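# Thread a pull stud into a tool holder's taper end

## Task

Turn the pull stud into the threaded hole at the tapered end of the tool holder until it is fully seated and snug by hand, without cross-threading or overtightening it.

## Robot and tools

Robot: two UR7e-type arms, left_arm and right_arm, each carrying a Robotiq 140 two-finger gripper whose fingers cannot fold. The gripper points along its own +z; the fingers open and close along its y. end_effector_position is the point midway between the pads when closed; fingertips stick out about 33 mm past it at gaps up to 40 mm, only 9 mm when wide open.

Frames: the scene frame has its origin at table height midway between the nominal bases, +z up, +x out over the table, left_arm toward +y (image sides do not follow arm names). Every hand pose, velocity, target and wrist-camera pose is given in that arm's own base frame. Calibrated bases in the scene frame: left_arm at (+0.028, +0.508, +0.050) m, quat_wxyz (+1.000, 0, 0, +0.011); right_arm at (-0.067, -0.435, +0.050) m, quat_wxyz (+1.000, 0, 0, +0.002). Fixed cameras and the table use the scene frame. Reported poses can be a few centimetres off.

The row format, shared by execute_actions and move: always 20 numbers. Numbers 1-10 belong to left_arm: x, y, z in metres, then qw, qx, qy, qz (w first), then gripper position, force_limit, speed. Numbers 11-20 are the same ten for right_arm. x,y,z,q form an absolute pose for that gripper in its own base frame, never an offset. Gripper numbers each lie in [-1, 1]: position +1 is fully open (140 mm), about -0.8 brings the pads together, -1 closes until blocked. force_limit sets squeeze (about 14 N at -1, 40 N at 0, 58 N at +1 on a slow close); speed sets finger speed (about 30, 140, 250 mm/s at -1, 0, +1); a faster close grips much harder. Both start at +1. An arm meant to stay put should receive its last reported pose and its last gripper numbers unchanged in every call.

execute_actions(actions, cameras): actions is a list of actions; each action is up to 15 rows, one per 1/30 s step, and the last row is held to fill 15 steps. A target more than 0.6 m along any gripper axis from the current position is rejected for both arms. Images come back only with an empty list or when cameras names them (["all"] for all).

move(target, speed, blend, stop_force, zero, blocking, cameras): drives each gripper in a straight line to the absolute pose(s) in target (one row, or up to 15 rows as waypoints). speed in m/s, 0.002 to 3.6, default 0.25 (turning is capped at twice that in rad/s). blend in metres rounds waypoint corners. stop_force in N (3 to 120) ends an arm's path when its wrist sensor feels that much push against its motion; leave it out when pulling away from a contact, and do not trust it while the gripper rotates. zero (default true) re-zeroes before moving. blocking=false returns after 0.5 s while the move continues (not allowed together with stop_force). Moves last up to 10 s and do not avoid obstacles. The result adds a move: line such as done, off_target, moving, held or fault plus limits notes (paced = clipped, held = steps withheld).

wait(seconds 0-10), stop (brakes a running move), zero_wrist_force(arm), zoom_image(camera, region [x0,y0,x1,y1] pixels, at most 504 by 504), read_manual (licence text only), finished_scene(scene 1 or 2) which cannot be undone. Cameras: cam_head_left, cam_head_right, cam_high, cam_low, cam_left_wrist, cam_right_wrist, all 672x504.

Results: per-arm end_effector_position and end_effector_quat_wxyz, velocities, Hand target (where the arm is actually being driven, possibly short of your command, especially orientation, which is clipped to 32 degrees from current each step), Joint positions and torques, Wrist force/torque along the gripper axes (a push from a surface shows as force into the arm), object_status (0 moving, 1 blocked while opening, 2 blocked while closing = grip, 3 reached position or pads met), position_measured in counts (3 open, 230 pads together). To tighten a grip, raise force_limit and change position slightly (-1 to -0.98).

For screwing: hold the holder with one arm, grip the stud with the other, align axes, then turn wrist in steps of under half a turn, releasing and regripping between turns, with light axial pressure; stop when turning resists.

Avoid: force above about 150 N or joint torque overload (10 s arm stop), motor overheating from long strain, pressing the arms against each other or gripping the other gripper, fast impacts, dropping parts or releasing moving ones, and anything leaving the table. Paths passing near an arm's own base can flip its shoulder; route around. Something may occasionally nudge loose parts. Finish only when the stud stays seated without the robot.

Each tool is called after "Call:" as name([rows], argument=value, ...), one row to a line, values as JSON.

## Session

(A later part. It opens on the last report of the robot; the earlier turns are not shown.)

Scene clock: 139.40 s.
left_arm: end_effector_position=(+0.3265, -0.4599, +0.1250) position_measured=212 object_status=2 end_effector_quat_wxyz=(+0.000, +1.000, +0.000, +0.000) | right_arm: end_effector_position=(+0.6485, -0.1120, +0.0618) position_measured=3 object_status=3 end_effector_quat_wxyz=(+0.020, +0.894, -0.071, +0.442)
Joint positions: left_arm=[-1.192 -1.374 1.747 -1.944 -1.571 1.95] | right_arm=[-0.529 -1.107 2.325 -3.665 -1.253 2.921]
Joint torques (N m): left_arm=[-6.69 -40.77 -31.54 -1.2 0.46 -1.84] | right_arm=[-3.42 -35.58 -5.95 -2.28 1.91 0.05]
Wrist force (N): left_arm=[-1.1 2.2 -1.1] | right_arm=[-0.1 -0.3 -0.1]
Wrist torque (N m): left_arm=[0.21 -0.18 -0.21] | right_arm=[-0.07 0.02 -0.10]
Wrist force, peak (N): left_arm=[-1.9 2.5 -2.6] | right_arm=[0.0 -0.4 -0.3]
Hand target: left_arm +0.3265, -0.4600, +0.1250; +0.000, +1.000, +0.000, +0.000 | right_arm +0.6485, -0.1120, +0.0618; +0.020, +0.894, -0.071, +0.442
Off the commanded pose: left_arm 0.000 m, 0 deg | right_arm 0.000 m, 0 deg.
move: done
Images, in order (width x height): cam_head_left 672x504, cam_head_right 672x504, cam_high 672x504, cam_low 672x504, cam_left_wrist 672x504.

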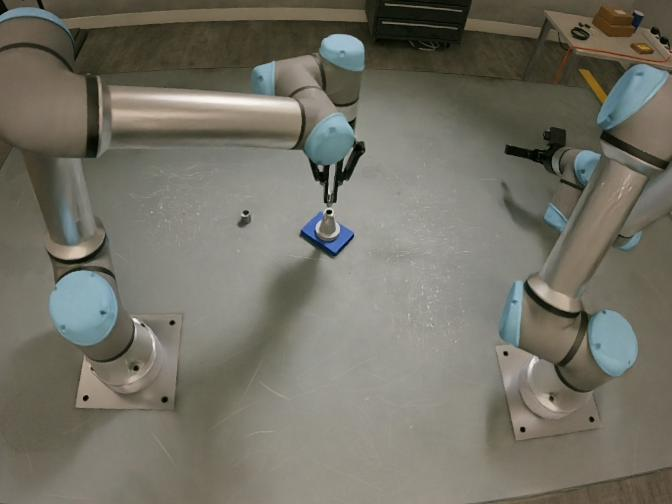

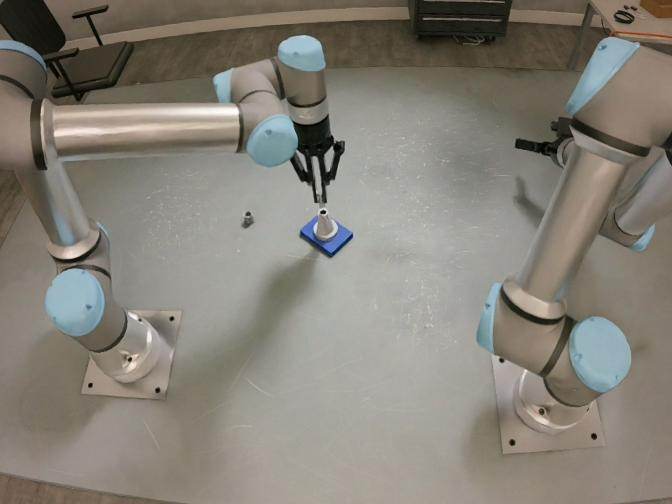

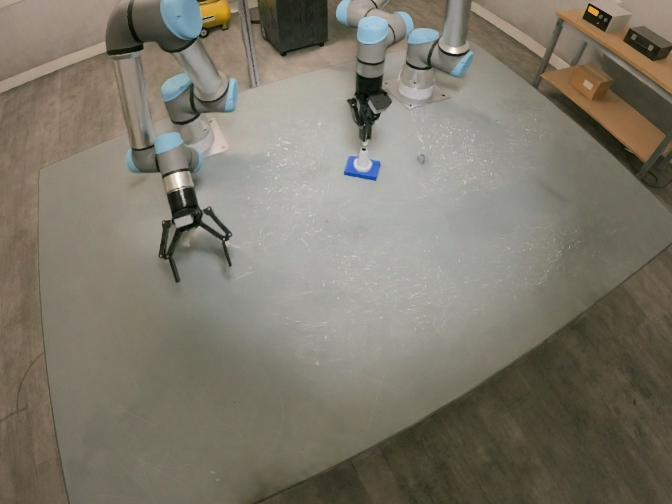

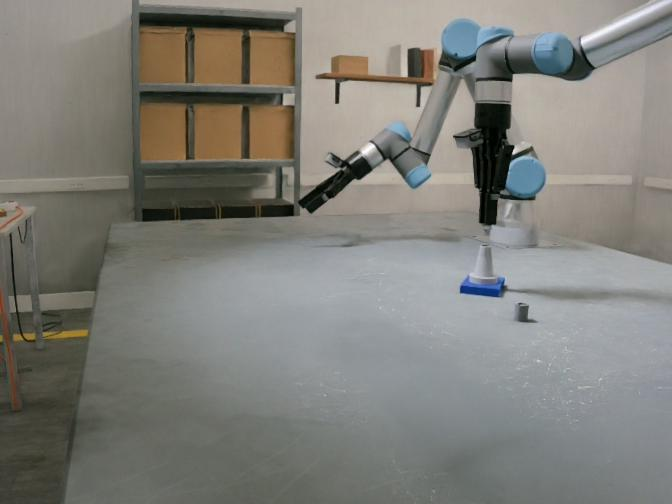

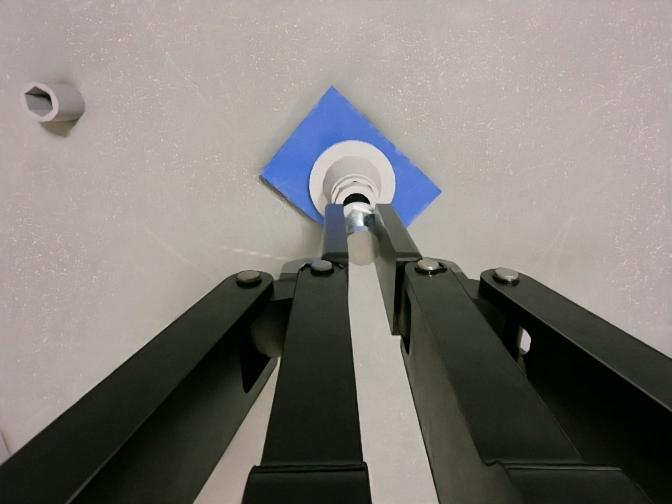

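Call:
move([
  [0.327,-0.4607,0.125,0,0.5,0.866,0,-1,0.5,-1,0.6485,-0.1120,0.0618,0.020,0.894,-0.071,0.442,1,1,1],
  [0.327,-0.4607,0.125,0,-0.5,0.866,0,-1,0.5,-1,0.6485,-0.1120,0.0618,0.020,0.894,-0.071,0.442,1,1,1],
  [0.327,-0.4607,0.125,0,-1,0,0,-1,0.5,-1,0.6485,-0.1120,0.0618,0.020,0.894,-0.071,0.442,1,1,1],
], speed=0.75, blend=0.02)

Call:
move(target=[0.327,-0.4607,0.085,0,1,0,0,-1,0.5,-1,0.6485,-0.1120,0.0618,0.020,0.894,-0.071,0.442,1,1,1], speed=0.01, stop_force=4, cameras=["cam_left_wrist","cam_low","cam_head_left"])

Call:
zoom_image(camera="cam_low", region=[450, 200, 530, 300])

Call:
zoom_image(camera="cam_left_wrist", region=[300, 150, 420, 270])

Call:
zoom_image(camera="cam_head_left", region=[300, 170, 360, 240])

Scene clock: 172.57 s.
left_arm: end_effector_position=(+0.3270, -0.4607, +0.1250) position_measured=212 object_status=2 end_effector_quat_wxyz=(+0.000, +1.000, +0.000, +0.000) | right_arm: end_effector_position=(+0.6485, -0.1120, +0.0618) position_measured=3 object_status=3 end_effector_quat_wxyz=(+0.020, +0.894, -0.071, +0.442)
Joint positions: left_arm=[-1.192 -1.372 1.745 -1.944 -1.571 -4.333] | right_arm=[-0.529 -1.107 2.325 -3.665 -1.253 2.921]
Joint torques (N m): left_arm=[-4.69 -43.78 -16.76 -0.46 0.12 -1.61] | right_arm=[-7.03 -40.27 -7.18 -2.08 2.07 0.04]
Wrist force (N): left_arm=[-1.2 2.3 -1.0] | right_arm=[-0.3 -0.2 0.1]
Wrist torque (N m): left_arm=[0.23 -0.15 -0.29] | right_arm=[-0.03 0.06 -0.09]
Wrist force, peak (N): left_arm=[-1.6 2.6 -1.2] | right_arm=[0.3 -0.4 -0.4]
Hand target: left_arm +0.3270, -0.4607, +0.1250; +0.000, +1.000, +0.000, +0.000 | right_arm +0.6485, -0.1120, +0.0618; +0.020, +0.894, -0.071, +0.442
Off the commanded pose: left_arm 0.000 m, 0 deg | right_arm 0.000 m, 0 deg.
move: done

Scene clock: 175.93 s.
left_arm: end_effector_position=(+0.3270, -0.4607, +0.1020) position_measured=212 object_status=2 end_effector_quat_wxyz=(+0.000, +1.000, +0.000, +0.000) | right_arm: end_effector_position=(+0.6485, -0.1120, +0.0618) position_measured=3 object_status=3 end_effector_quat_wxyz=(+0.020, +0.894, -0.071, +0.442)
Joint positions: left_arm=[-1.192 -1.35 1.782 -2.002 -1.571 -4.333] | right_arm=[-0.529 -1.107 2.325 -3.665 -1.253 2.921]
Joint torques (N m): left_arm=[-1.83 -41.18 -28.79 -0.23 1.83 -1.83] | right_arm=[-6.55 -41.6 -7.94 -2.21 2.01 0.02]
Wrist force (N): left_arm=[-1.9 2.6 -4.7] | right_arm=[-0.1 -0.1 -0.4]
Wrist torque (N m): left_arm=[0.23 -0.11 -0.27] | right_arm=[-0.03 0.01 -0.10]
Wrist force, peak (N): left_arm=[-3.6 1.9 -16.4] | right_arm=[-0.2 -0.4 -0.2]
Hand target: left_arm +0.3270, -0.4607, +0.1020; +0.000, +1.000, +0.000, +0.000 | right_arm +0.6485, -0.1120, +0.0618; +0.020, +0.894, -0.071, +0.442
Off the commanded pose: left_arm 0.017 m, 0 deg | right_arm 0.000 m, 0 deg.
move: contact (left_arm)
Images, in order (width x height): cam_head_left 672x504, cam_low 672x504, cam_left_wrist 672x504.

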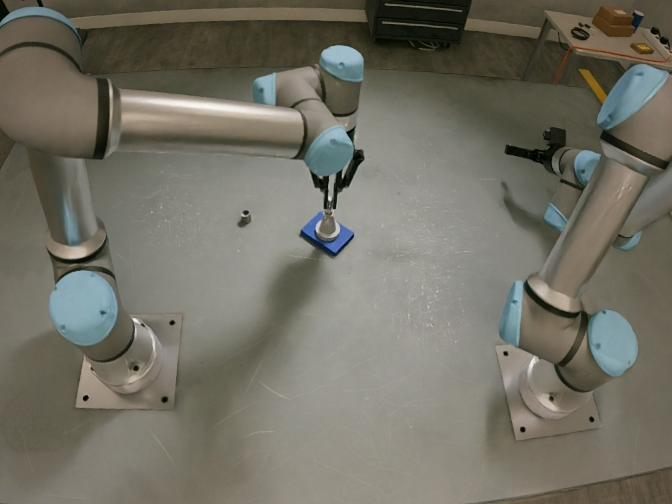

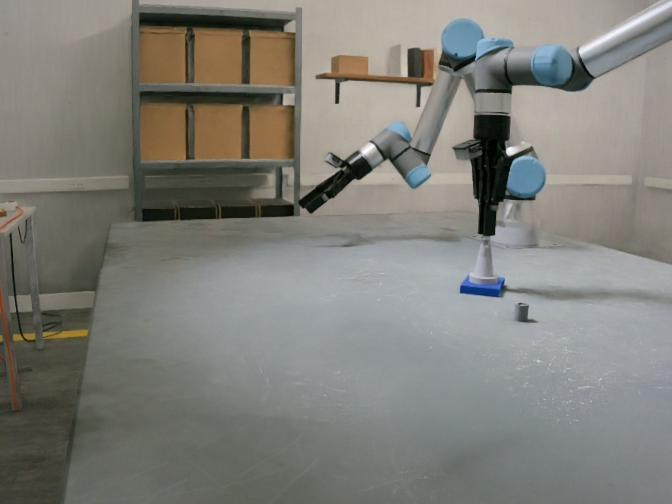

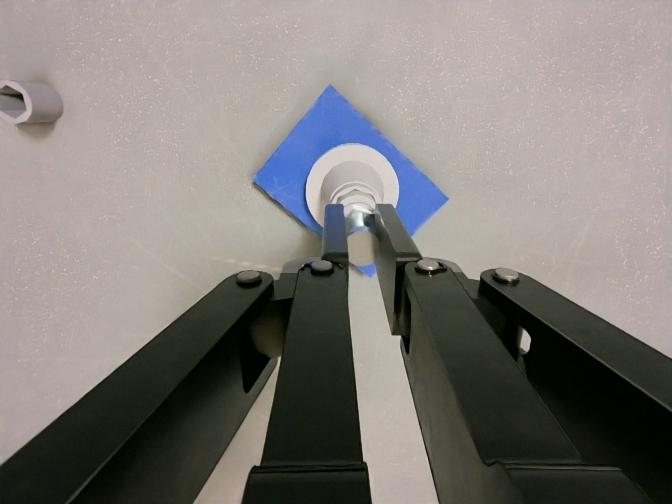

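Scaled by 5.040 from the camera's 672x504 image, which has a finer 960x720 frame.

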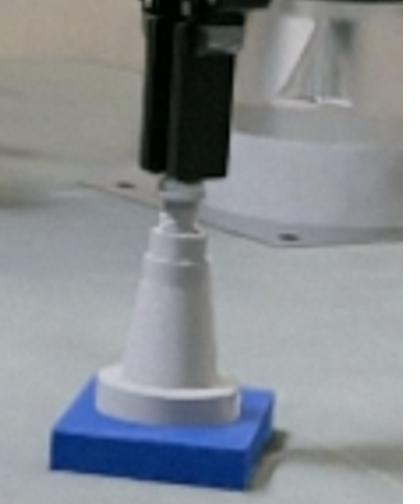

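Scaled by 4.200 from the camera's 672x504 image, which has a finer 960x720 frame.

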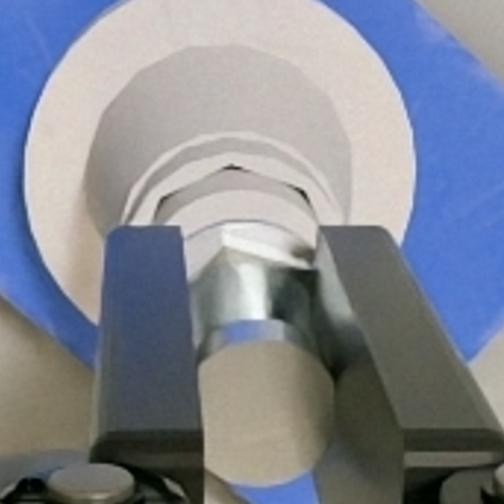

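Scaled by 7.200 from the camera's 672x504 image, which has a finer 960x720 frame.

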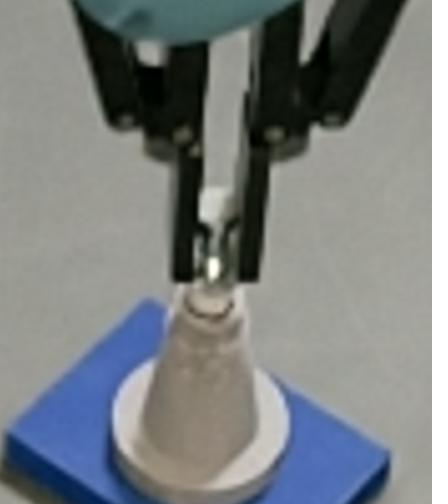

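Call:
move([
  [0.327,-0.4607,0.1017,0,0.5,-0.866,0,-1,0.5,-1,0.6485,-0.1120,0.0618,0.020,0.894,-0.071,0.442,1,1,1],
  [0.327,-0.4607,0.1013,0,-0.5,-0.866,0,-1,0.5,-1,0.6485,-0.1120,0.0618,0.020,0.894,-0.071,0.442,1,1,1],
], speed=0.5, blend=0)

Call:
move(target=[0.327,-0.4607,0.101,0,-1,0,0,-1,0.5,-1,0.6485,-0.1120,0.0618,0.020,0.894,-0.071,0.442,1,1,1], speed=0.5, cameras=["cam_left_wrist","cam_low","cam_head_left"])

Call:
zoom_image(camera="cam_low", region=[450, 200, 530, 300])

Call:
zoom_image(camera="cam_left_wrist", region=[300, 150, 420, 270])

Scene clock: 196.63 s.
left_arm: end_effector_position=(+0.3270, -0.4607, +0.1013) position_measured=212 object_status=2 end_effector_quat_wxyz=(+0.000, +0.500, +0.866, +0.000) | right_arm: end_effector_position=(+0.6485, -0.1120, +0.0618) position_measured=3 object_status=3 end_effector_quat_wxyz=(+0.020, +0.894, -0.071, +0.442)
Joint positions: left_arm=[-1.192 -1.349 1.783 -2.004 -1.571 -0.145] | right_arm=[-0.529 -1.107 2.325 -3.665 -1.253 2.921]
Joint torques (N m): left_arm=[8.4 -26.47 -30.61 -0.51 -0.43 1.79] | right_arm=[-6.88 -44.21 -9.37 -2.08 2.17 -0.06]
Wrist force (N): left_arm=[-1.7 1.9 -0.6] | right_arm=[-0.1 -0.3 -0.1]
Wrist torque (N m): left_arm=[0.24 -0.21 -0.08] | right_arm=[-0.06 0.03 -0.10]
Wrist force, peak (N): left_arm=[-2.3 1.3 -5.7] | right_arm=[-0.1 -0.6 -0.1]
Hand target: left_arm +0.3270, -0.4607, +0.1013; +0.000, +0.500, +0.866, +0.000 | right_arm +0.6485, -0.1120, +0.0618; +0.020, +0.894, -0.071, +0.442
Off the commanded pose: left_arm 0.000 m, 0 deg | right_arm 0.000 m, 0 deg.
move: done

Scene clock: 199.30 s.
left_arm: end_effector_position=(+0.3270, -0.4607, +0.1010) position_measured=212 object_status=2 end_effector_quat_wxyz=(+0.000, +1.000, +0.000, +0.000) | right_arm: end_effector_position=(+0.6485, -0.1120, +0.0618) position_measured=3 object_status=3 end_effector_quat_wxyz=(+0.020, +0.894, -0.071, +0.442)
Joint positions: left_arm=[-1.192 -1.349 1.783 -2.005 -1.571 1.95] | right_arm=[-0.529 -1.107 2.325 -3.665 -1.253 2.921]
Joint torques (N m): left_arm=[5.75 -23.26 -28.56 0.65 -0.38 1.86] | right_arm=[-6.83 -44.43 -9.73 -2.29 1.82 -0.12]
Wrist force (N): left_arm=[-0.5 4.5 -2.9] | right_arm=[0.0 -0.3 0.0]
Wrist torque (N m): left_arm=[0.10 -0.17 -0.07] | right_arm=[-0.06 -0.01 -0.10]
Wrist force, peak (N): left_arm=[0.0 5.2 -5.8] | right_arm=[0.0 -0.4 -0.3]
Hand target: left_arm +0.3270, -0.4607, +0.1010; +0.000, +1.000, +0.000, +0.000 | right_arm +0.6485, -0.1120, +0.0618; +0.020, +0.894, -0.071, +0.442
Off the commanded pose: left_arm 0.000 m, 0 deg | right_arm 0.000 m, 0 deg.
move: done
Images, in order (width x height): cam_head_left 672x504, cam_low 672x504, cam_left_wrist 672x504.

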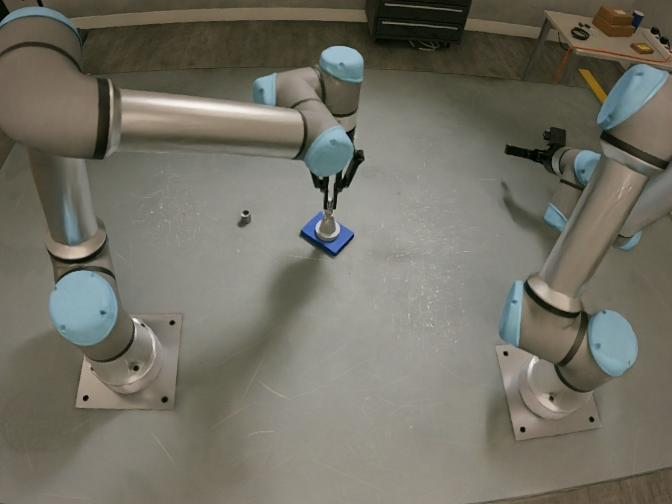

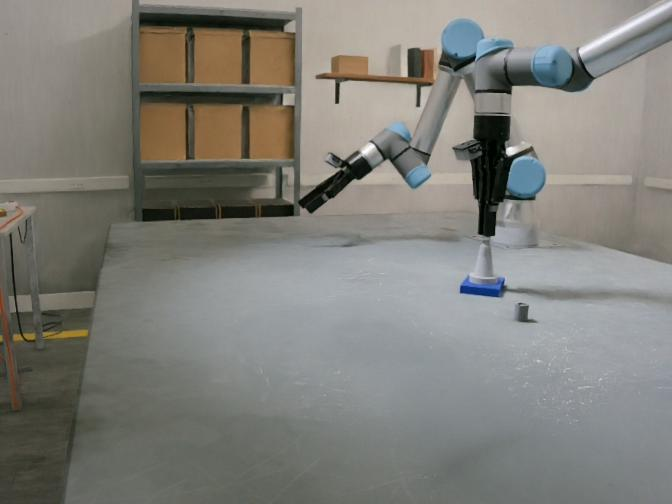

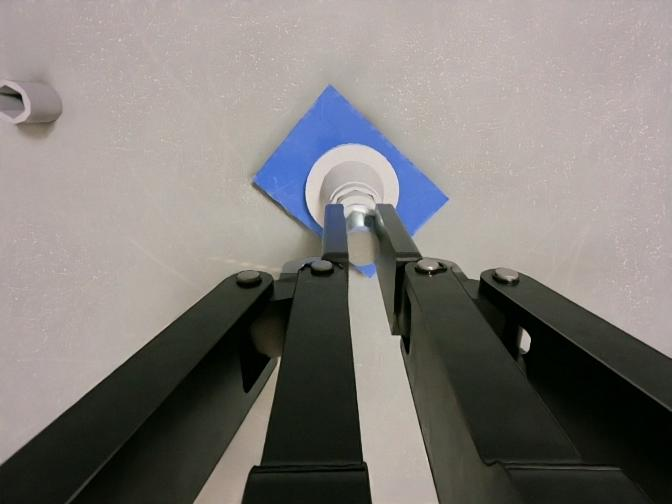

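Scaled by 5.040 from the camera's 672x504 image, which has a finer 960x720 frame.

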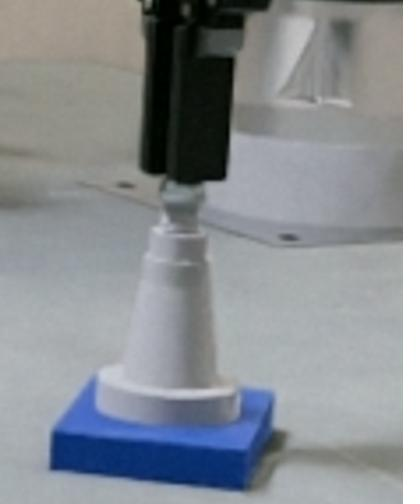

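Scaled by 4.200 from the camera's 672x504 image, which has a finer 960x720 frame.

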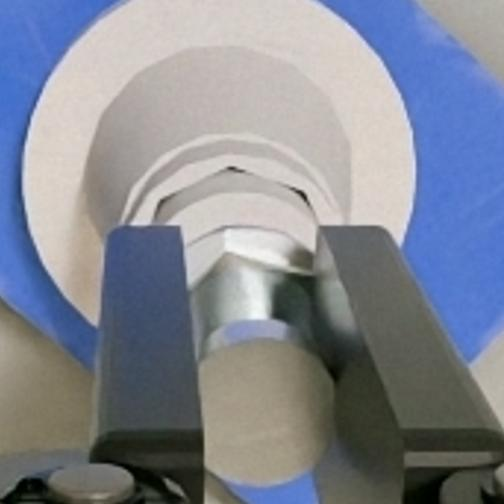

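Call:
move([
  [0.327,-0.4607,0.1004,0,0.5,-0.866,0,-1,0.5,-1,0.6485,-0.1120,0.0618,0.020,0.894,-0.071,0.442,1,1,1],
  [0.327,-0.4607,0.0998,0,-0.342,-0.9397,0,-1,0.5,-1,0.6485,-0.1120,0.0618,0.020,0.894,-0.071,0.442,1,1,1],
], speed=0.5, cameras=["cam_left_wrist","cam_low","cam_head_left"])

Call:
zoom_image(camera="cam_low", region=[450, 200, 530, 300])

Call:
zoom_image(camera="cam_left_wrist", region=[300, 150, 420, 270])

Call:
zoom_image(camera="cam_head_left", region=[300, 170, 360, 240])

Scene clock: 215.33 s.
left_arm: end_effector_position=(+0.3270, -0.4607, +0.0998) position_measured=212 object_status=2 end_effector_quat_wxyz=(+0.000, +0.342, +0.940, +0.000) | right_arm: end_effector_position=(+0.6485, -0.1120, +0.0618) position_measured=3 object_status=3 end_effector_quat_wxyz=(+0.020, +0.894, -0.071, +0.442)
Joint positions: left_arm=[-1.192 -1.348 1.785 -2.008 -1.571 5.789] | right_arm=[-0.529 -1.107 2.325 -3.665 -1.253 2.921]
Joint torques (N m): left_arm=[7.49 2.36 -9.28 3.46 -0.56 1.83] | right_arm=[-7.08 -44.91 -10.06 -2.33 2.02 -0.02]
Wrist force (N): left_arm=[2.2 4.0 -52.9] | right_arm=[0.1 -0.3 -0.1]
Wrist torque (N m): left_arm=[0.23 -0.20 -0.18] | right_arm=[-0.07 -0.02 -0.10]
Wrist force, peak (N): left_arm=[-0.3 3.4 -54.7] | right_arm=[0.1 -0.4 -0.3]
Hand target: left_arm +0.3270, -0.4607, +0.0998; +0.000, +0.342, +0.940, +0.000 | right_arm +0.6485, -0.1120, +0.0618; +0.020, +0.894, -0.071, +0.442
Off the commanded pose: left_arm 0.000 m, 0 deg | right_arm 0.000 m, 0 deg.
move: done
Images, in order (width x height): cam_head_left 672x504, cam_low 672x504, cam_left_wrist 672x504.

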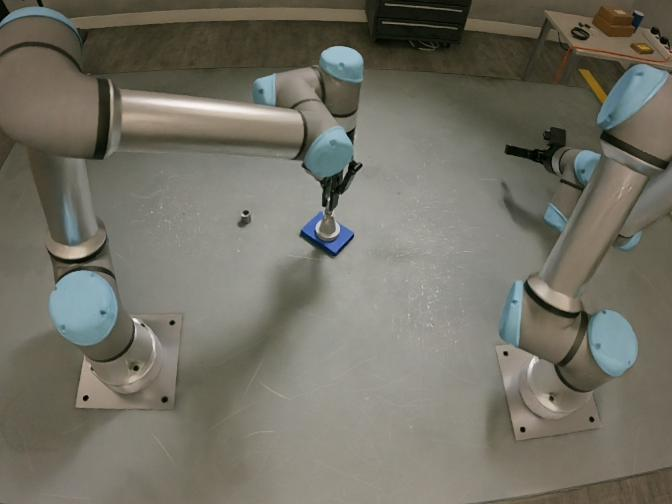

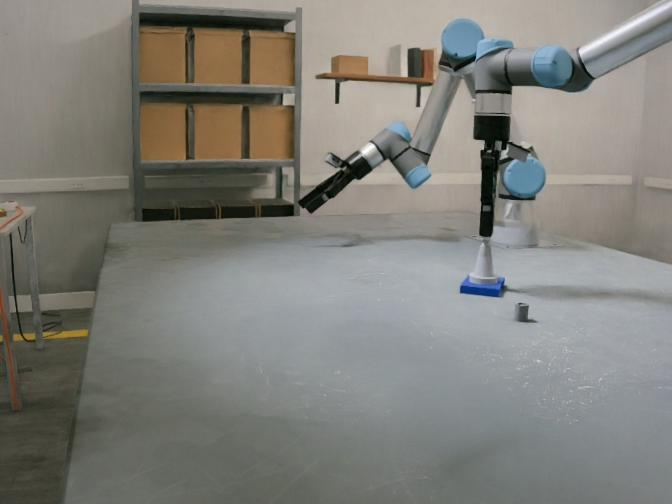

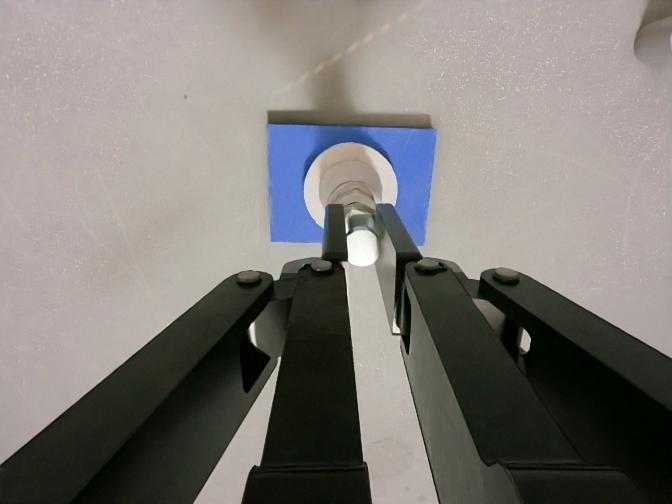

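Scaled by 5.040 from the camera's 672x504 image, which has a finer 960x720 frame.

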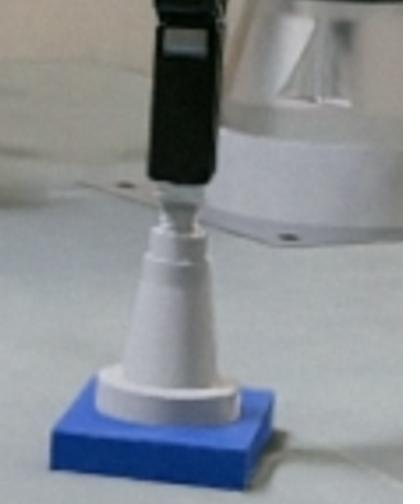

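Scaled by 4.200 from the camera's 672x504 image, which has a finer 960x720 frame.

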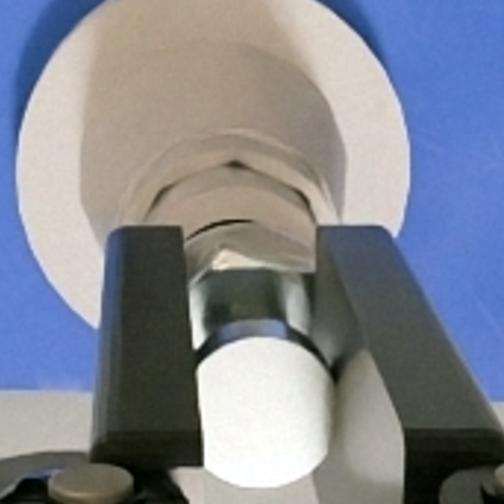

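Scaled by 7.200 from the camera's 672x504 image, which has a finer 960x720 frame.

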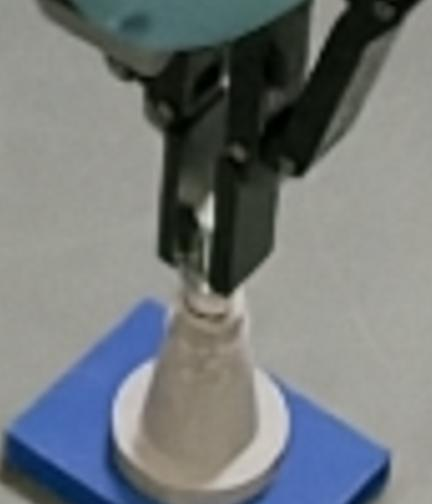

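Call:
move(target=[0.3268,-0.4612,0.1010,0,0.342,0.9397,0,-1,0.5,-1,0.6485,-0.1120,0.0618,0.020,0.894,-0.071,0.442,1,1,1], speed=0.02)

Call:
move(target=[0.3268,-0.4612,0.1022,0,0.342,0.9397,0,-1,0.5,-1,0.6485,-0.1120,0.0618,0.020,0.894,-0.071,0.442,1,1,1], speed=0.02)

Scene clock: 245.80 s.
left_arm: end_effector_position=(+0.3268, -0.4611, +0.1009) position_measured=212 object_status=2 end_effector_quat_wxyz=(+0.000, +0.342, +0.940, +0.000) | right_arm: end_effector_position=(+0.6485, -0.1120, +0.0618) position_measured=3 object_status=3 end_effector_quat_wxyz=(+0.020, +0.894, -0.071, +0.442)
Joint positions: left_arm=[-1.192 -1.348 1.782 -2.005 -1.571 5.789] | right_arm=[-0.529 -1.107 2.325 -3.665 -1.253 2.921]
Joint torques (N m): left_arm=[-6.18 -41.03 -28.46 -1.14 1.7 -1.78] | right_arm=[-6.99 -44.79 -11.41 -2.28 2.04 -0.06]
Wrist force (N): left_arm=[-3.3 2.0 -3.7] | right_arm=[-0.1 -0.3 0.0]
Wrist torque (N m): left_arm=[0.25 -0.07 -0.07] | right_arm=[-0.05 0.01 -0.10]
Wrist force, peak (N): left_arm=[2.3 4.0 -53.2] | right_arm=[-0.1 -0.4 0.0]
Hand target: left_arm +0.3268, -0.4612, +0.1010; +0.000, +0.342, +0.940, +0.000 | right_arm +0.6485, -0.1120, +0.0618; +0.020, +0.894, -0.071, +0.442
Off the commanded pose: left_arm 0.000 m, 0 deg | right_arm 0.000 m, 0 deg.
move: done

Scene clock: 246.50 s.
left_arm: end_effector_position=(+0.3268, -0.4612, +0.1022) position_measured=212 object_status=2 end_effector_quat_wxyz=(+0.000, +0.342, +0.940, +0.000) | right_arm: end_effector_position=(+0.6485, -0.1120, +0.0618) position_measured=3 object_status=3 end_effector_quat_wxyz=(+0.020, +0.894, -0.071, +0.442)
Joint positions: left_arm=[-1.192 -1.35 1.78 -2.002 -1.571 5.789] | right_arm=[-0.529 -1.107 2.325 -3.665 -1.253 2.921]
Joint torques (N m): left_arm=[-4.03 -42.28 -29.68 -0.89 1.54 -1.18] | right_arm=[-6.78 -44.63 -10.86 -2.24 1.87 -0.06]
Wrist force (N): left_arm=[-1.5 2.7 -0.8] | right_arm=[-0.1 -0.1 -0.2]
Wrist torque (N m): left_arm=[0.28 -0.09 -0.08] | right_arm=[-0.02 0.01 -0.10]
Wrist force, peak (N): left_arm=[-2.9 2.0 -2.8] | right_arm=[0.0 -0.4 -0.1]
Hand target: left_arm +0.3268, -0.4612, +0.1022; +0.000, +0.342, +0.940, +0.000 | right_arm +0.6485, -0.1120, +0.0618; +0.020, +0.894, -0.071, +0.442
Off the commanded pose: left_arm 0.000 m, 0 deg | right_arm 0.000 m, 0 deg.
move: done

Call:
move([
  [0.3268,-0.4612,0.110,0,0.342,0.9397,0,-1,0.5,-1,0.6485,-0.1120,0.0618,0.020,0.894,-0.071,0.442,1,1,1],
  [0.3268,-0.4612,0.110,0,0.7071,-0.7071,0,-1,0.5,-1,0.6485,-0.1120,0.0618,0.020,0.894,-0.071,0.442,1,1,1],
], speed=0.5, cameras=["cam_left_wrist","cam_low","cam_head_left","cam_high","cam_head_right"])

Call:
zoom_image(camera="cam_high", region=[335, 125, 395, 185])

Call:
zoom_image(camera="cam_low", region=[450, 215, 520, 300])

Call:
zoom_image(camera="cam_head_right", region=[295, 180, 355, 250])

Call:
zoom_image(camera="cam_left_wrist", region=[300, 150, 420, 270])

Scene clock: 274.37 s.
left_arm: end_effector_position=(+0.3268, -0.4612, +0.1100) position_measured=212 object_status=2 end_effector_quat_wxyz=(+0.000, +0.707, -0.707, +0.000) | right_arm: end_effector_position=(+0.6485, -0.1120, +0.0618) position_measured=3 object_status=3 end_effector_quat_wxyz=(+0.020, +0.894, -0.071, +0.442)
Joint positions: left_arm=[-1.192 -1.357 1.768 -1.982 -1.571 3.52] | right_arm=[-0.529 -1.107 2.325 -3.665 -1.253 2.921]
Joint torques (N m): left_arm=[-2.74 -43.65 -16.52 -2.4 0.13 -1.62] | right_arm=[-7.16 -44.92 -12.02 -2.3 1.99 -0.02]
Wrist force (N): left_arm=[-1.7 2.2 -0.5] | right_arm=[-0.1 -0.2 -0.1]
Wrist torque (N m): left_arm=[0.19 -0.05 -0.29] | right_arm=[-0.05 0.01 -0.10]
Wrist force, peak (N): left_arm=[-1.4 2.8 -1.1] | right_arm=[0.0 -0.5 -0.2]
Hand target: left_arm +0.3268, -0.4612, +0.1100; +0.000, +0.707, -0.707, +0.000 | right_arm +0.6485, -0.1120, +0.0618; +0.020, +0.894, -0.071, +0.442
Off the commanded pose: left_arm 0.000 m, 0 deg | right_arm 0.000 m, 0 deg.
move: done
Images, in order (width x height): cam_head_left 672x504, cam_head_right 672x504, cam_high 672x504, cam_low 672x504, cam_left_wrist 672x504.

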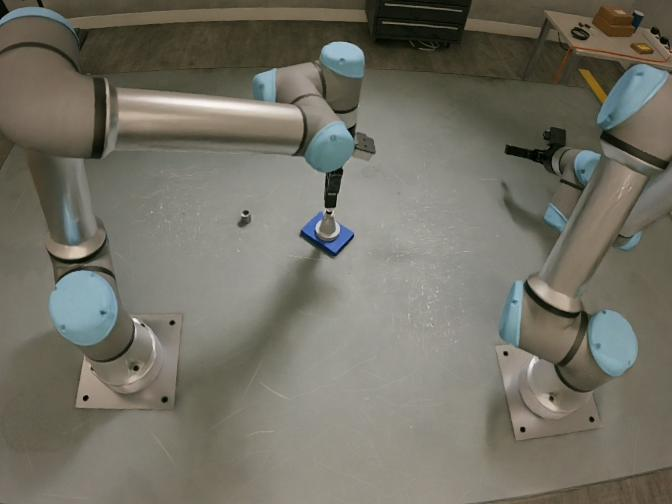

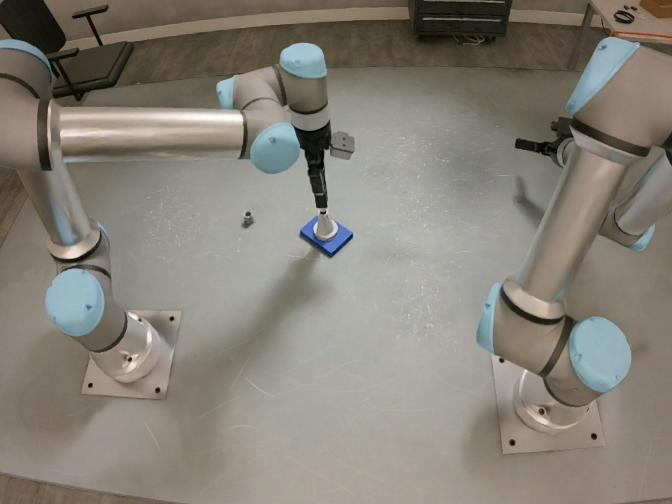

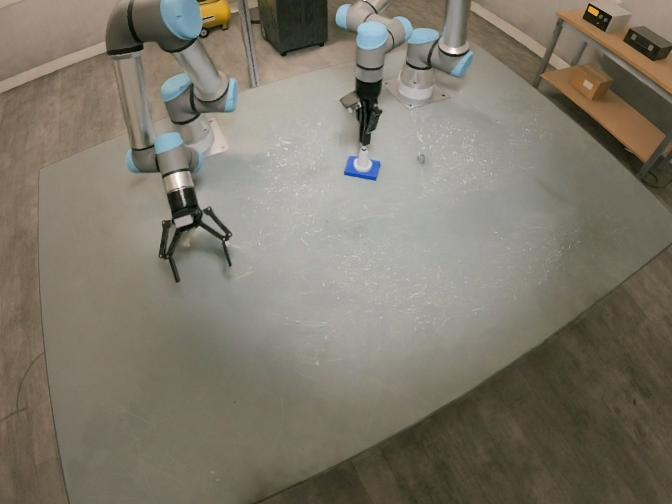

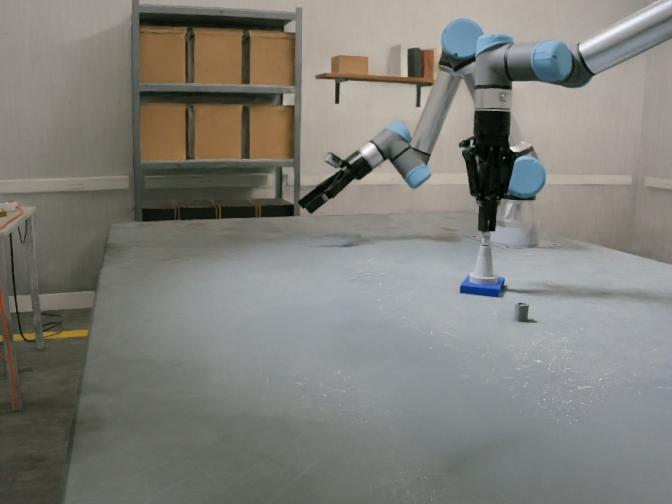

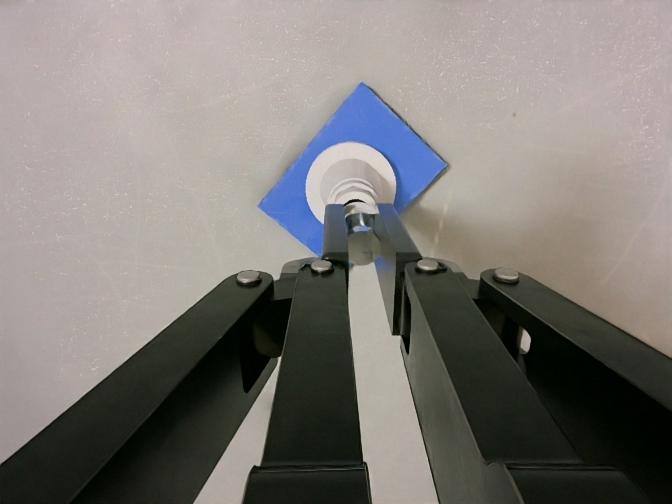

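Scaled by 8.400 from the camera's 672x504 image, which has a finer 960x720 frame.

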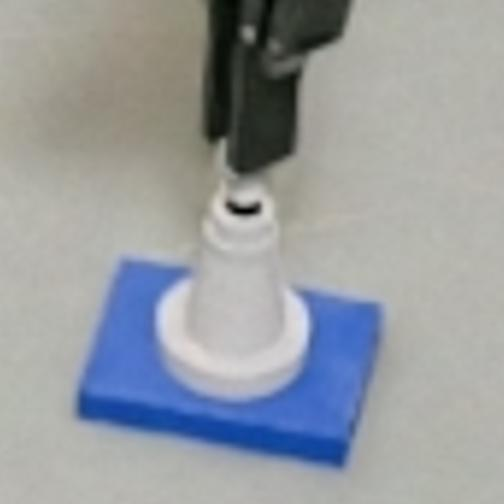

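Scaled by 5.929 from the camera's 672x504 image, which has a finer 960x720 frame.

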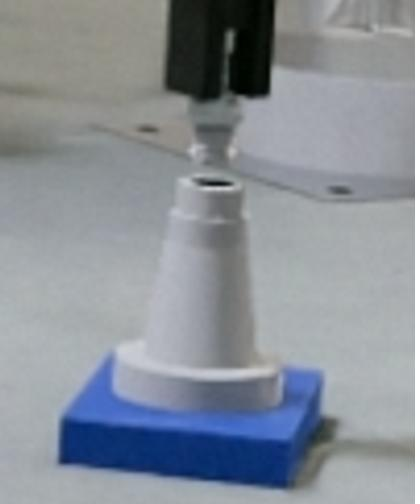

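Scaled by 7.200 from the camera's 672x504 image, which has a finer 960x720 frame.

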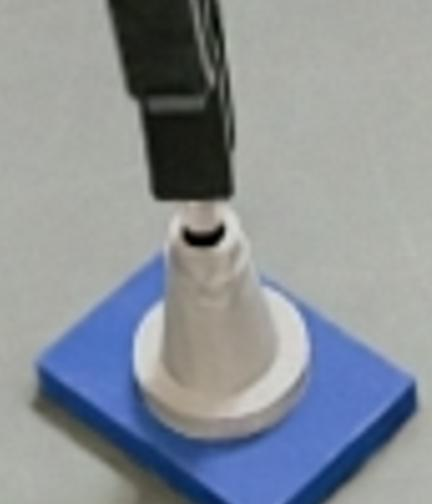

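Scaled by 4.200 from the camera's 672x504 image, which has a finer 960x720 frame.

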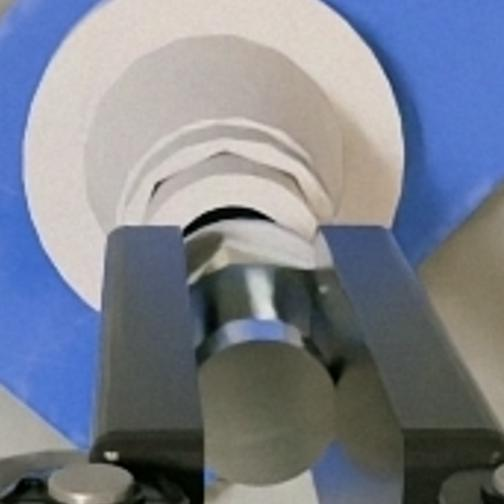

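Call:
move([
  [0.327,-0.4612,0.108,0,0.966,0.259,0,-1,0.5,-1,0.6485,-0.1120,0.0618,0.020,0.894,-0.071,0.442,1,1,1],
  [0.327,-0.4612,0.108,0,0.259,0.966,0,-1,0.5,-1,0.6485,-0.1120,0.0618,0.020,0.894,-0.071,0.442,1,1,1],
  [0.327,-0.4612,0.108,0,-0.7071,0.7071,0,-1,0.5,-1,0.6485,-0.1120,0.0618,0.020,0.894,-0.071,0.442,1,1,1],
  [0.327,-0.4612,0.108,0,-1,0,0,-1,0.5,-1,0.6485,-0.1120,0.0618,0.020,0.894,-0.071,0.442,1,1,1],
], speed=0.75, blend=0.02)

Call:
move(target=[0.327,-0.4612,0.09,0,1,0,0,-1,0.5,-1,0.6485,-0.1120,0.0618,0.020,0.894,-0.071,0.442,1,1,1], speed=0.006, stop_force=6)

Scene clock: 305.50 s.
left_arm: end_effector_position=(+0.3270, -0.4612, +0.1080) position_measured=212 object_status=2 end_effector_quat_wxyz=(+0.000, +1.000, +0.000, +0.000) | right_arm: end_effector_position=(+0.6485, -0.1120, +0.0618) position_measured=3 object_status=3 end_effector_quat_wxyz=(+0.020, +0.894, -0.071, +0.442)
Joint positions: left_arm=[-1.192 -1.355 1.771 -1.987 -1.571 -4.333] | right_arm=[-0.529 -1.107 2.325 -3.665 -1.253 2.921]
Joint torques (N m): left_arm=[-4.95 -43.46 -17.03 -0.32 0.05 -1.57] | right_arm=[-6.12 -44.34 -12.95 -2.22 1.96 -0.02]
Wrist force (N): left_arm=[-1.4 2.2 -0.9] | right_arm=[0.0 -0.1 -0.2]
Wrist torque (N m): left_arm=[0.20 -0.12 -0.28] | right_arm=[-0.01 -0.01 -0.10]
Wrist force, peak (N): left_arm=[-1.3 2.6 -1.2] | right_arm=[-0.1 -0.4 -0.3]
Hand target: left_arm +0.3270, -0.4612, +0.1080; +0.000, +1.000, +0.000, +0.000 | right_arm +0.6485, -0.1120, +0.0618; +0.020, +0.894, -0.071, +0.442
Off the commanded pose: left_arm 0.000 m, 0 deg | right_arm 0.000 m, 0 deg.
move: done

Scene clock: 307.60 s.
left_arm: end_effector_position=(+0.3270, -0.4612, +0.1018) position_measured=212 object_status=2 end_effector_quat_wxyz=(+0.000, +1.000, +0.000, +0.000) | right_arm: end_effector_position=(+0.6485, -0.1120, +0.0618) position_measured=3 object_status=3 end_effector_quat_wxyz=(+0.020, +0.894, -0.071, +0.442)
Joint positions: left_arm=[-1.192 -1.349 1.781 -2.003 -1.571 -4.334] | right_arm=[-0.529 -1.107 2.325 -3.665 -1.253 2.921]
Joint torques (N m): left_arm=[-3.53 -38.45 -27.6 0.09 0.93 -1.73] | right_arm=[-7.09 -44.89 -13.73 -2.03 2.06 -0.08]
Wrist force (N): left_arm=[-3.5 1.8 -9.9] | right_arm=[-0.1 -0.3 0.0]
Wrist torque (N m): left_arm=[0.28 -0.02 -0.27] | right_arm=[-0.06 0.02 -0.10]
Wrist force, peak (N): left_arm=[-4.5 0.4 -15.7] | right_arm=[-0.3 -0.4 0.1]
Hand target: left_arm +0.3270, -0.4612, +0.1018; +0.000, +1.000, +0.000, +0.000 | right_arm +0.6485, -0.1120, +0.0618; +0.020, +0.894, -0.071, +0.442
Off the commanded pose: left_arm 0.012 m, 0 deg | right_arm 0.000 m, 0 deg.
move: contact (left_arm)

Call:
move(target=[0.3264,-0.4609,0.1032,0,1,0,0,-1,0.5,-1,0.6485,-0.1120,0.0618,0.020,0.894,-0.071,0.442,1,1,1], speed=0.02)

Call:
move(target=[0.3264,-0.4609,0.09,0,1,0,0,-1,0.5,-1,0.6485,-0.1120,0.0618,0.020,0.894,-0.071,0.442,1,1,1], speed=0.005, stop_force=6)

Call:
move(target=[0.3264,-0.4609,0.1014,0,0.5,-0.866,0,-1,0.5,-1,0.6485,-0.1120,0.0618,0.020,0.894,-0.071,0.442,1,1,1], speed=0.5)

Call:
move(target=[0.3264,-0.4609,0.1012,0,-0.5,-0.866,0,-1,0.5,-1,0.6485,-0.1120,0.0618,0.020,0.894,-0.071,0.442,1,1,1], speed=0.5)

Call:
move(target=[0.3264,-0.4609,0.101,0,-1,0,0,-1,0.5,-1,0.6485,-0.1120,0.0618,0.020,0.894,-0.071,0.442,1,1,1], speed=0.5)

Scene clock: 318.07 s.
left_arm: end_effector_position=(+0.3264, -0.4609, +0.1032) position_measured=212 object_status=2 end_effector_quat_wxyz=(+0.000, +1.000, +0.000, +0.000) | right_arm: end_effector_position=(+0.6485, -0.1120, +0.0618) position_measured=3 object_status=3 end_effector_quat_wxyz=(+0.020, +0.894, -0.071, +0.442)
Joint positions: left_arm=[-1.193 -1.352 1.78 -1.999 -1.571 -4.334] | right_arm=[-0.529 -1.107 2.325 -3.665 -1.253 2.921]
Joint torques (N m): left_arm=[-5.96 -39.64 -30.92 -0.93 0.86 -1.6] | right_arm=[-7.49 -44.05 -14.16 -2.22 2.04 -0.05]
Wrist force (N): left_arm=[-1.3 2.4 -0.6] | right_arm=[0.1 0.0 -0.1]
Wrist torque (N m): left_arm=[0.26 -0.14 -0.14] | right_arm=[0.01 -0.03 -0.10]
Wrist force, peak (N): left_arm=[-3.2 1.7 -10.3] | right_arm=[0.1 -0.4 -0.4]
Hand target: left_arm +0.3264, -0.4609, +0.1032; +0.000, +1.000, +0.000, +0.000 | right_arm +0.6485, -0.1120, +0.0618; +0.020, +0.894, -0.071, +0.442
Off the commanded pose: left_arm 0.000 m, 0 deg | right_arm 0.000 m, 0 deg.
move: done

Scene clock: 319.57 s.
left_arm: end_effector_position=(+0.3264, -0.4609, +0.1010) position_measured=212 object_status=2 end_effector_quat_wxyz=(+0.000, +1.000, +0.000, +0.000) | right_arm: end_effector_position=(+0.6485, -0.1120, +0.0618) position_measured=3 object_status=3 end_effector_quat_wxyz=(+0.020, +0.894, -0.071, +0.442)
Joint positions: left_arm=[-1.193 -1.349 1.784 -2.005 -1.571 -4.334] | right_arm=[-0.529 -1.107 2.325 -3.665 -1.253 2.921]
Joint torques (N m): left_arm=[-3.85 -39.95 -26.75 0.45 -0.36 -0.94] | right_arm=[-6.52 -45.27 -14.02 -2.18 1.97 0]
Wrist force (N): left_arm=[-1.3 3.6 -7.8] | right_arm=[-0.1 -0.3 -0.1]
Wrist torque (N m): left_arm=[0.21 -0.10 -0.14] | right_arm=[-0.07 0.02 -0.10]
Wrist force, peak (N): left_arm=[-0.6 2.8 -11.9] | right_arm=[0.1 -0.5 -0.1]
Hand target: left_arm +0.3264, -0.4609, +0.1010; +0.000, +1.000, +0.000, +0.000 | right_arm +0.6485, -0.1120, +0.0618; +0.020, +0.894, -0.071, +0.442
Off the commanded pose: left_arm 0.011 m, 0 deg | right_arm 0.000 m, 0 deg.
move: contact (left_arm)

Scene clock: 322.23 s.
left_arm: end_effector_position=(+0.3264, -0.4609, +0.1014) position_measured=212 object_status=2 end_effector_quat_wxyz=(+0.000, -0.500, +0.866, +0.000) | right_arm: end_effector_position=(+0.6485, -0.1120, +0.0618) position_measured=3 object_status=3 end_effector_quat_wxyz=(+0.020, +0.894, -0.071, +0.442)
Joint positions: left_arm=[-1.193 -1.35 1.783 -2.004 -1.571 -2.24] | right_arm=[-0.529 -1.107 2.325 -3.665 -1.253 2.921]
Joint torques (N m): left_arm=[4.27 -23.72 -27.91 -0.5 -0.45 1.7] | right_arm=[-7.14 -43.89 -14.31 -2.18 1.92 0]
Wrist force (N): left_arm=[-1.7 0.6 -3.7] | right_arm=[0.1 -0.2 -0.3]
Wrist torque (N m): left_arm=[0.32 -0.17 -0.09] | right_arm=[-0.04 -0.02 -0.09]
Wrist force, peak (N): left_arm=[-1.1 3.5 -7.7] | right_arm=[-0.1 -0.4 -0.4]
Hand target: left_arm +0.3264, -0.4609, +0.1014; +0.000, -0.500, +0.866, +0.000 | right_arm +0.6485, -0.1120, +0.0618; +0.020, +0.894, -0.071, +0.442
Off the commanded pose: left_arm 0.000 m, 0 deg | right_arm 0.000 m, 0 deg.
move: done

Scene clock: 324.90 s.
left_arm: end_effector_position=(+0.3264, -0.4609, +0.1012) position_measured=212 object_status=2 end_effector_quat_wxyz=(+0.000, +0.500, +0.866, +0.000) | right_arm: end_effector_position=(+0.6485, -0.1120, +0.0618) position_measured=3 object_status=3 end_effector_quat_wxyz=(+0.020, +0.894, -0.071, +0.442)
Joint positions: left_arm=[-1.193 -1.35 1.783 -2.005 -1.571 -0.146] | right_arm=[-0.529 -1.107 2.325 -3.665 -1.253 2.921]
Joint torques (N m): left_arm=[4.68 -25.64 -30.11 -0.03 -0.76 1.78] | right_arm=[-7.14 -44.85 -15.64 -2.07 1.96 -0.01]
Wrist force (N): left_arm=[-2.4 2.5 -0.8] | right_arm=[0.0 -0.2 -0.1]
Wrist torque (N m): left_arm=[0.15 -0.18 -0.07] | right_arm=[-0.04 0.00 -0.09]
Wrist force, peak (N): left_arm=[-2.9 2.5 -3.8] | right_arm=[0.0 -0.5 -0.1]
Hand target: left_arm +0.3264, -0.4609, +0.1012; +0.000, +0.500, +0.866, +0.000 | right_arm +0.6485, -0.1120, +0.0618; +0.020, +0.894, -0.071, +0.442
Off the commanded pose: left_arm 0.000 m, 0 deg | right_arm 0.000 m, 0 deg.
move: done

Scene clock: 327.57 s.
left_arm: end_effector_position=(+0.3264, -0.4609, +0.1010) position_measured=212 object_status=2 end_effector_quat_wxyz=(+0.000, +1.000, +0.000, +0.000) | right_arm: end_effector_position=(+0.6485, -0.1120, +0.0618) position_measured=3 object_status=3 end_effector_quat_wxyz=(+0.020, +0.894, -0.071, +0.442)
Joint positions: left_arm=[-1.193 -1.349 1.784 -2.005 -1.571 1.948] | right_arm=[-0.529 -1.107 2.325 -3.665 -1.253 2.921]
Joint torques (N m): left_arm=[5.76 -22.99 -28.87 0.16 0.5 2.31] | right_arm=[-6.94 -44.88 -15.02 -2.12 1.98 0.08]
Wrist force (N): left_arm=[-3.2 3.7 -3.4] | right_arm=[0.0 0.0 -0.2]
Wrist torque (N m): left_arm=[0.25 -0.14 -0.52] | right_arm=[-0.01 0.01 -0.10]
Wrist force, peak (N): left_arm=[-2.7 5.2 -6.1] | right_arm=[0.0 -0.4 0.0]
Hand target: left_arm +0.3264, -0.4609, +0.1010; +0.000, +1.000, +0.000, +0.000 | right_arm +0.6485, -0.1120, +0.0618; +0.020, +0.894, -0.071, +0.442
Off the commanded pose: left_arm 0.000 m, 0 deg | right_arm 0.000 m, 0 deg.
move: done

Call:
move(target=[0.3264,-0.4609,0.1008,0,0.766,-0.643,0,-1,0.5,-1,0.6485,-0.1120,0.0618,0.020,0.894,-0.071,0.442,1,1,1], speed=0.4)

Call:
move(target=[0.3264,-0.4609,0.1004,0,0.174,-0.985,0,-1,0.5,-1,0.6485,-0.1120,0.0618,0.020,0.894,-0.071,0.442,1,1,1], speed=0.4)

Call:
move(target=[0.3264,-0.4609,0.1002,0,-0.342,-0.94,0,-1,0.5,-1,0.6485,-0.1120,0.0618,0.020,0.894,-0.071,0.442,1,1,1], speed=0.4)

Scene clock: 337.63 s.
left_arm: end_effector_position=(+0.3264, -0.4609, +0.1008) position_measured=212 object_status=2 end_effector_quat_wxyz=(+0.000, +0.766, -0.643, +0.000) | right_arm: end_effector_position=(+0.6485, -0.1120, +0.0618) position_measured=3 object_status=3 end_effector_quat_wxyz=(+0.020, +0.894, -0.071, +0.442)
Joint positions: left_arm=[-1.193 -1.349 1.784 -2.006 -1.571 3.345] | right_arm=[-0.529 -1.107 2.325 -3.665 -1.253 2.921]
Joint torques (N m): left_arm=[3.6 -15.62 -23.17 -0.7 -2.15 1.68] | right_arm=[-6.95 -44.08 -16.18 -2.15 2.04 0.01]
Wrist force (N): left_arm=[-2.7 -0.6 -17.5] | right_arm=[0.2 -0.1 0.0]
Wrist torque (N m): left_arm=[0.38 -0.06 -0.09] | right_arm=[-0.02 -0.04 -0.10]
Wrist force, peak (N): left_arm=[-1.7 -1.6 -19.3] | right_arm=[-0.2 -0.6 -0.1]
Hand target: left_arm +0.3264, -0.4609, +0.1008; +0.000, +0.766, -0.643, +0.000 | right_arm +0.6485, -0.1120, +0.0618; +0.020, +0.894, -0.071, +0.442
Off the commanded pose: left_arm 0.000 m, 0 deg | right_arm 0.000 m, 0 deg.
move: done

Scene clock: 339.93 s.
left_arm: end_effector_position=(+0.3264, -0.4609, +0.1004) position_measured=212 object_status=2 end_effector_quat_wxyz=(+0.000, -0.174, +0.985, +0.000) | right_arm: end_effector_position=(+0.6485, -0.1120, +0.0618) position_measured=3 object_status=3 end_effector_quat_wxyz=(+0.020, +0.894, -0.071, +0.442)
Joint positions: left_arm=[-1.193 -1.349 1.785 -2.007 -1.571 4.74] | right_arm=[-0.529 -1.107 2.325 -3.665 -1.253 2.921]
Joint torques (N m): left_arm=[10.03 -11.63 -19.48 -0.1 -0.73 1.76] | right_arm=[-6.72 -44.63 -16.61 -2.01 2.06 0.03]
Wrist force (N): left_arm=[-1.0 0.4 -25.2] | right_arm=[0.2 -0.4 0.0]
Wrist torque (N m): left_arm=[0.30 -0.21 -0.10] | right_arm=[-0.07 -0.04 -0.10]
Wrist force, peak (N): left_arm=[-1.7 -0.8 -27.3] | right_arm=[-0.2 -0.5 -0.1]
Hand target: left_arm +0.3264, -0.4609, +0.1004; +0.000, -0.174, +0.985, +0.000 | right_arm +0.6485, -0.1120, +0.0618; +0.020, +0.894, -0.071, +0.442
Off the commanded pose: left_arm 0.000 m, 0 deg | right_arm 0.000 m, 0 deg.
move: done

Scene clock: 341.80 s.
left_arm: end_effector_position=(+0.3264, -0.4609, +0.1002) position_measured=212 object_status=2 end_effector_quat_wxyz=(+0.000, +0.342, +0.940, +0.000) | right_arm: end_effector_position=(+0.6485, -0.1120, +0.0618) position_measured=3 object_status=3 end_effector_quat_wxyz=(+0.020, +0.894, -0.071, +0.442)
Joint positions: left_arm=[-1.193 -1.349 1.785 -2.007 -1.571 5.788] | right_arm=[-0.529 -1.107 2.325 -3.665 -1.253 2.921]
Joint torques (N m): left_arm=[8.57 -7.17 -17.64 0.81 -1.46 1.68] | right_arm=[-7.37 -44.44 -16.89 -2.09 1.99 -0.02]
Wrist force (N): left_arm=[0.1 4.5 -33.1] | right_arm=[0.0 -0.2 -0.3]
Wrist torque (N m): left_arm=[0.21 -0.21 -0.15] | right_arm=[-0.04 0.00 -0.10]
Wrist force, peak (N): left_arm=[-2.3 4.4 -33.2] | right_arm=[0.0 -0.5 0.0]
Hand target: left_arm +0.3264, -0.4609, +0.1002; +0.000, +0.342, +0.940, +0.000 | right_arm +0.6485, -0.1120, +0.0618; +0.020, +0.894, -0.071, +0.442
Off the commanded pose: left_arm 0.000 m, 0 deg | right_arm 0.000 m, 0 deg.
move: done


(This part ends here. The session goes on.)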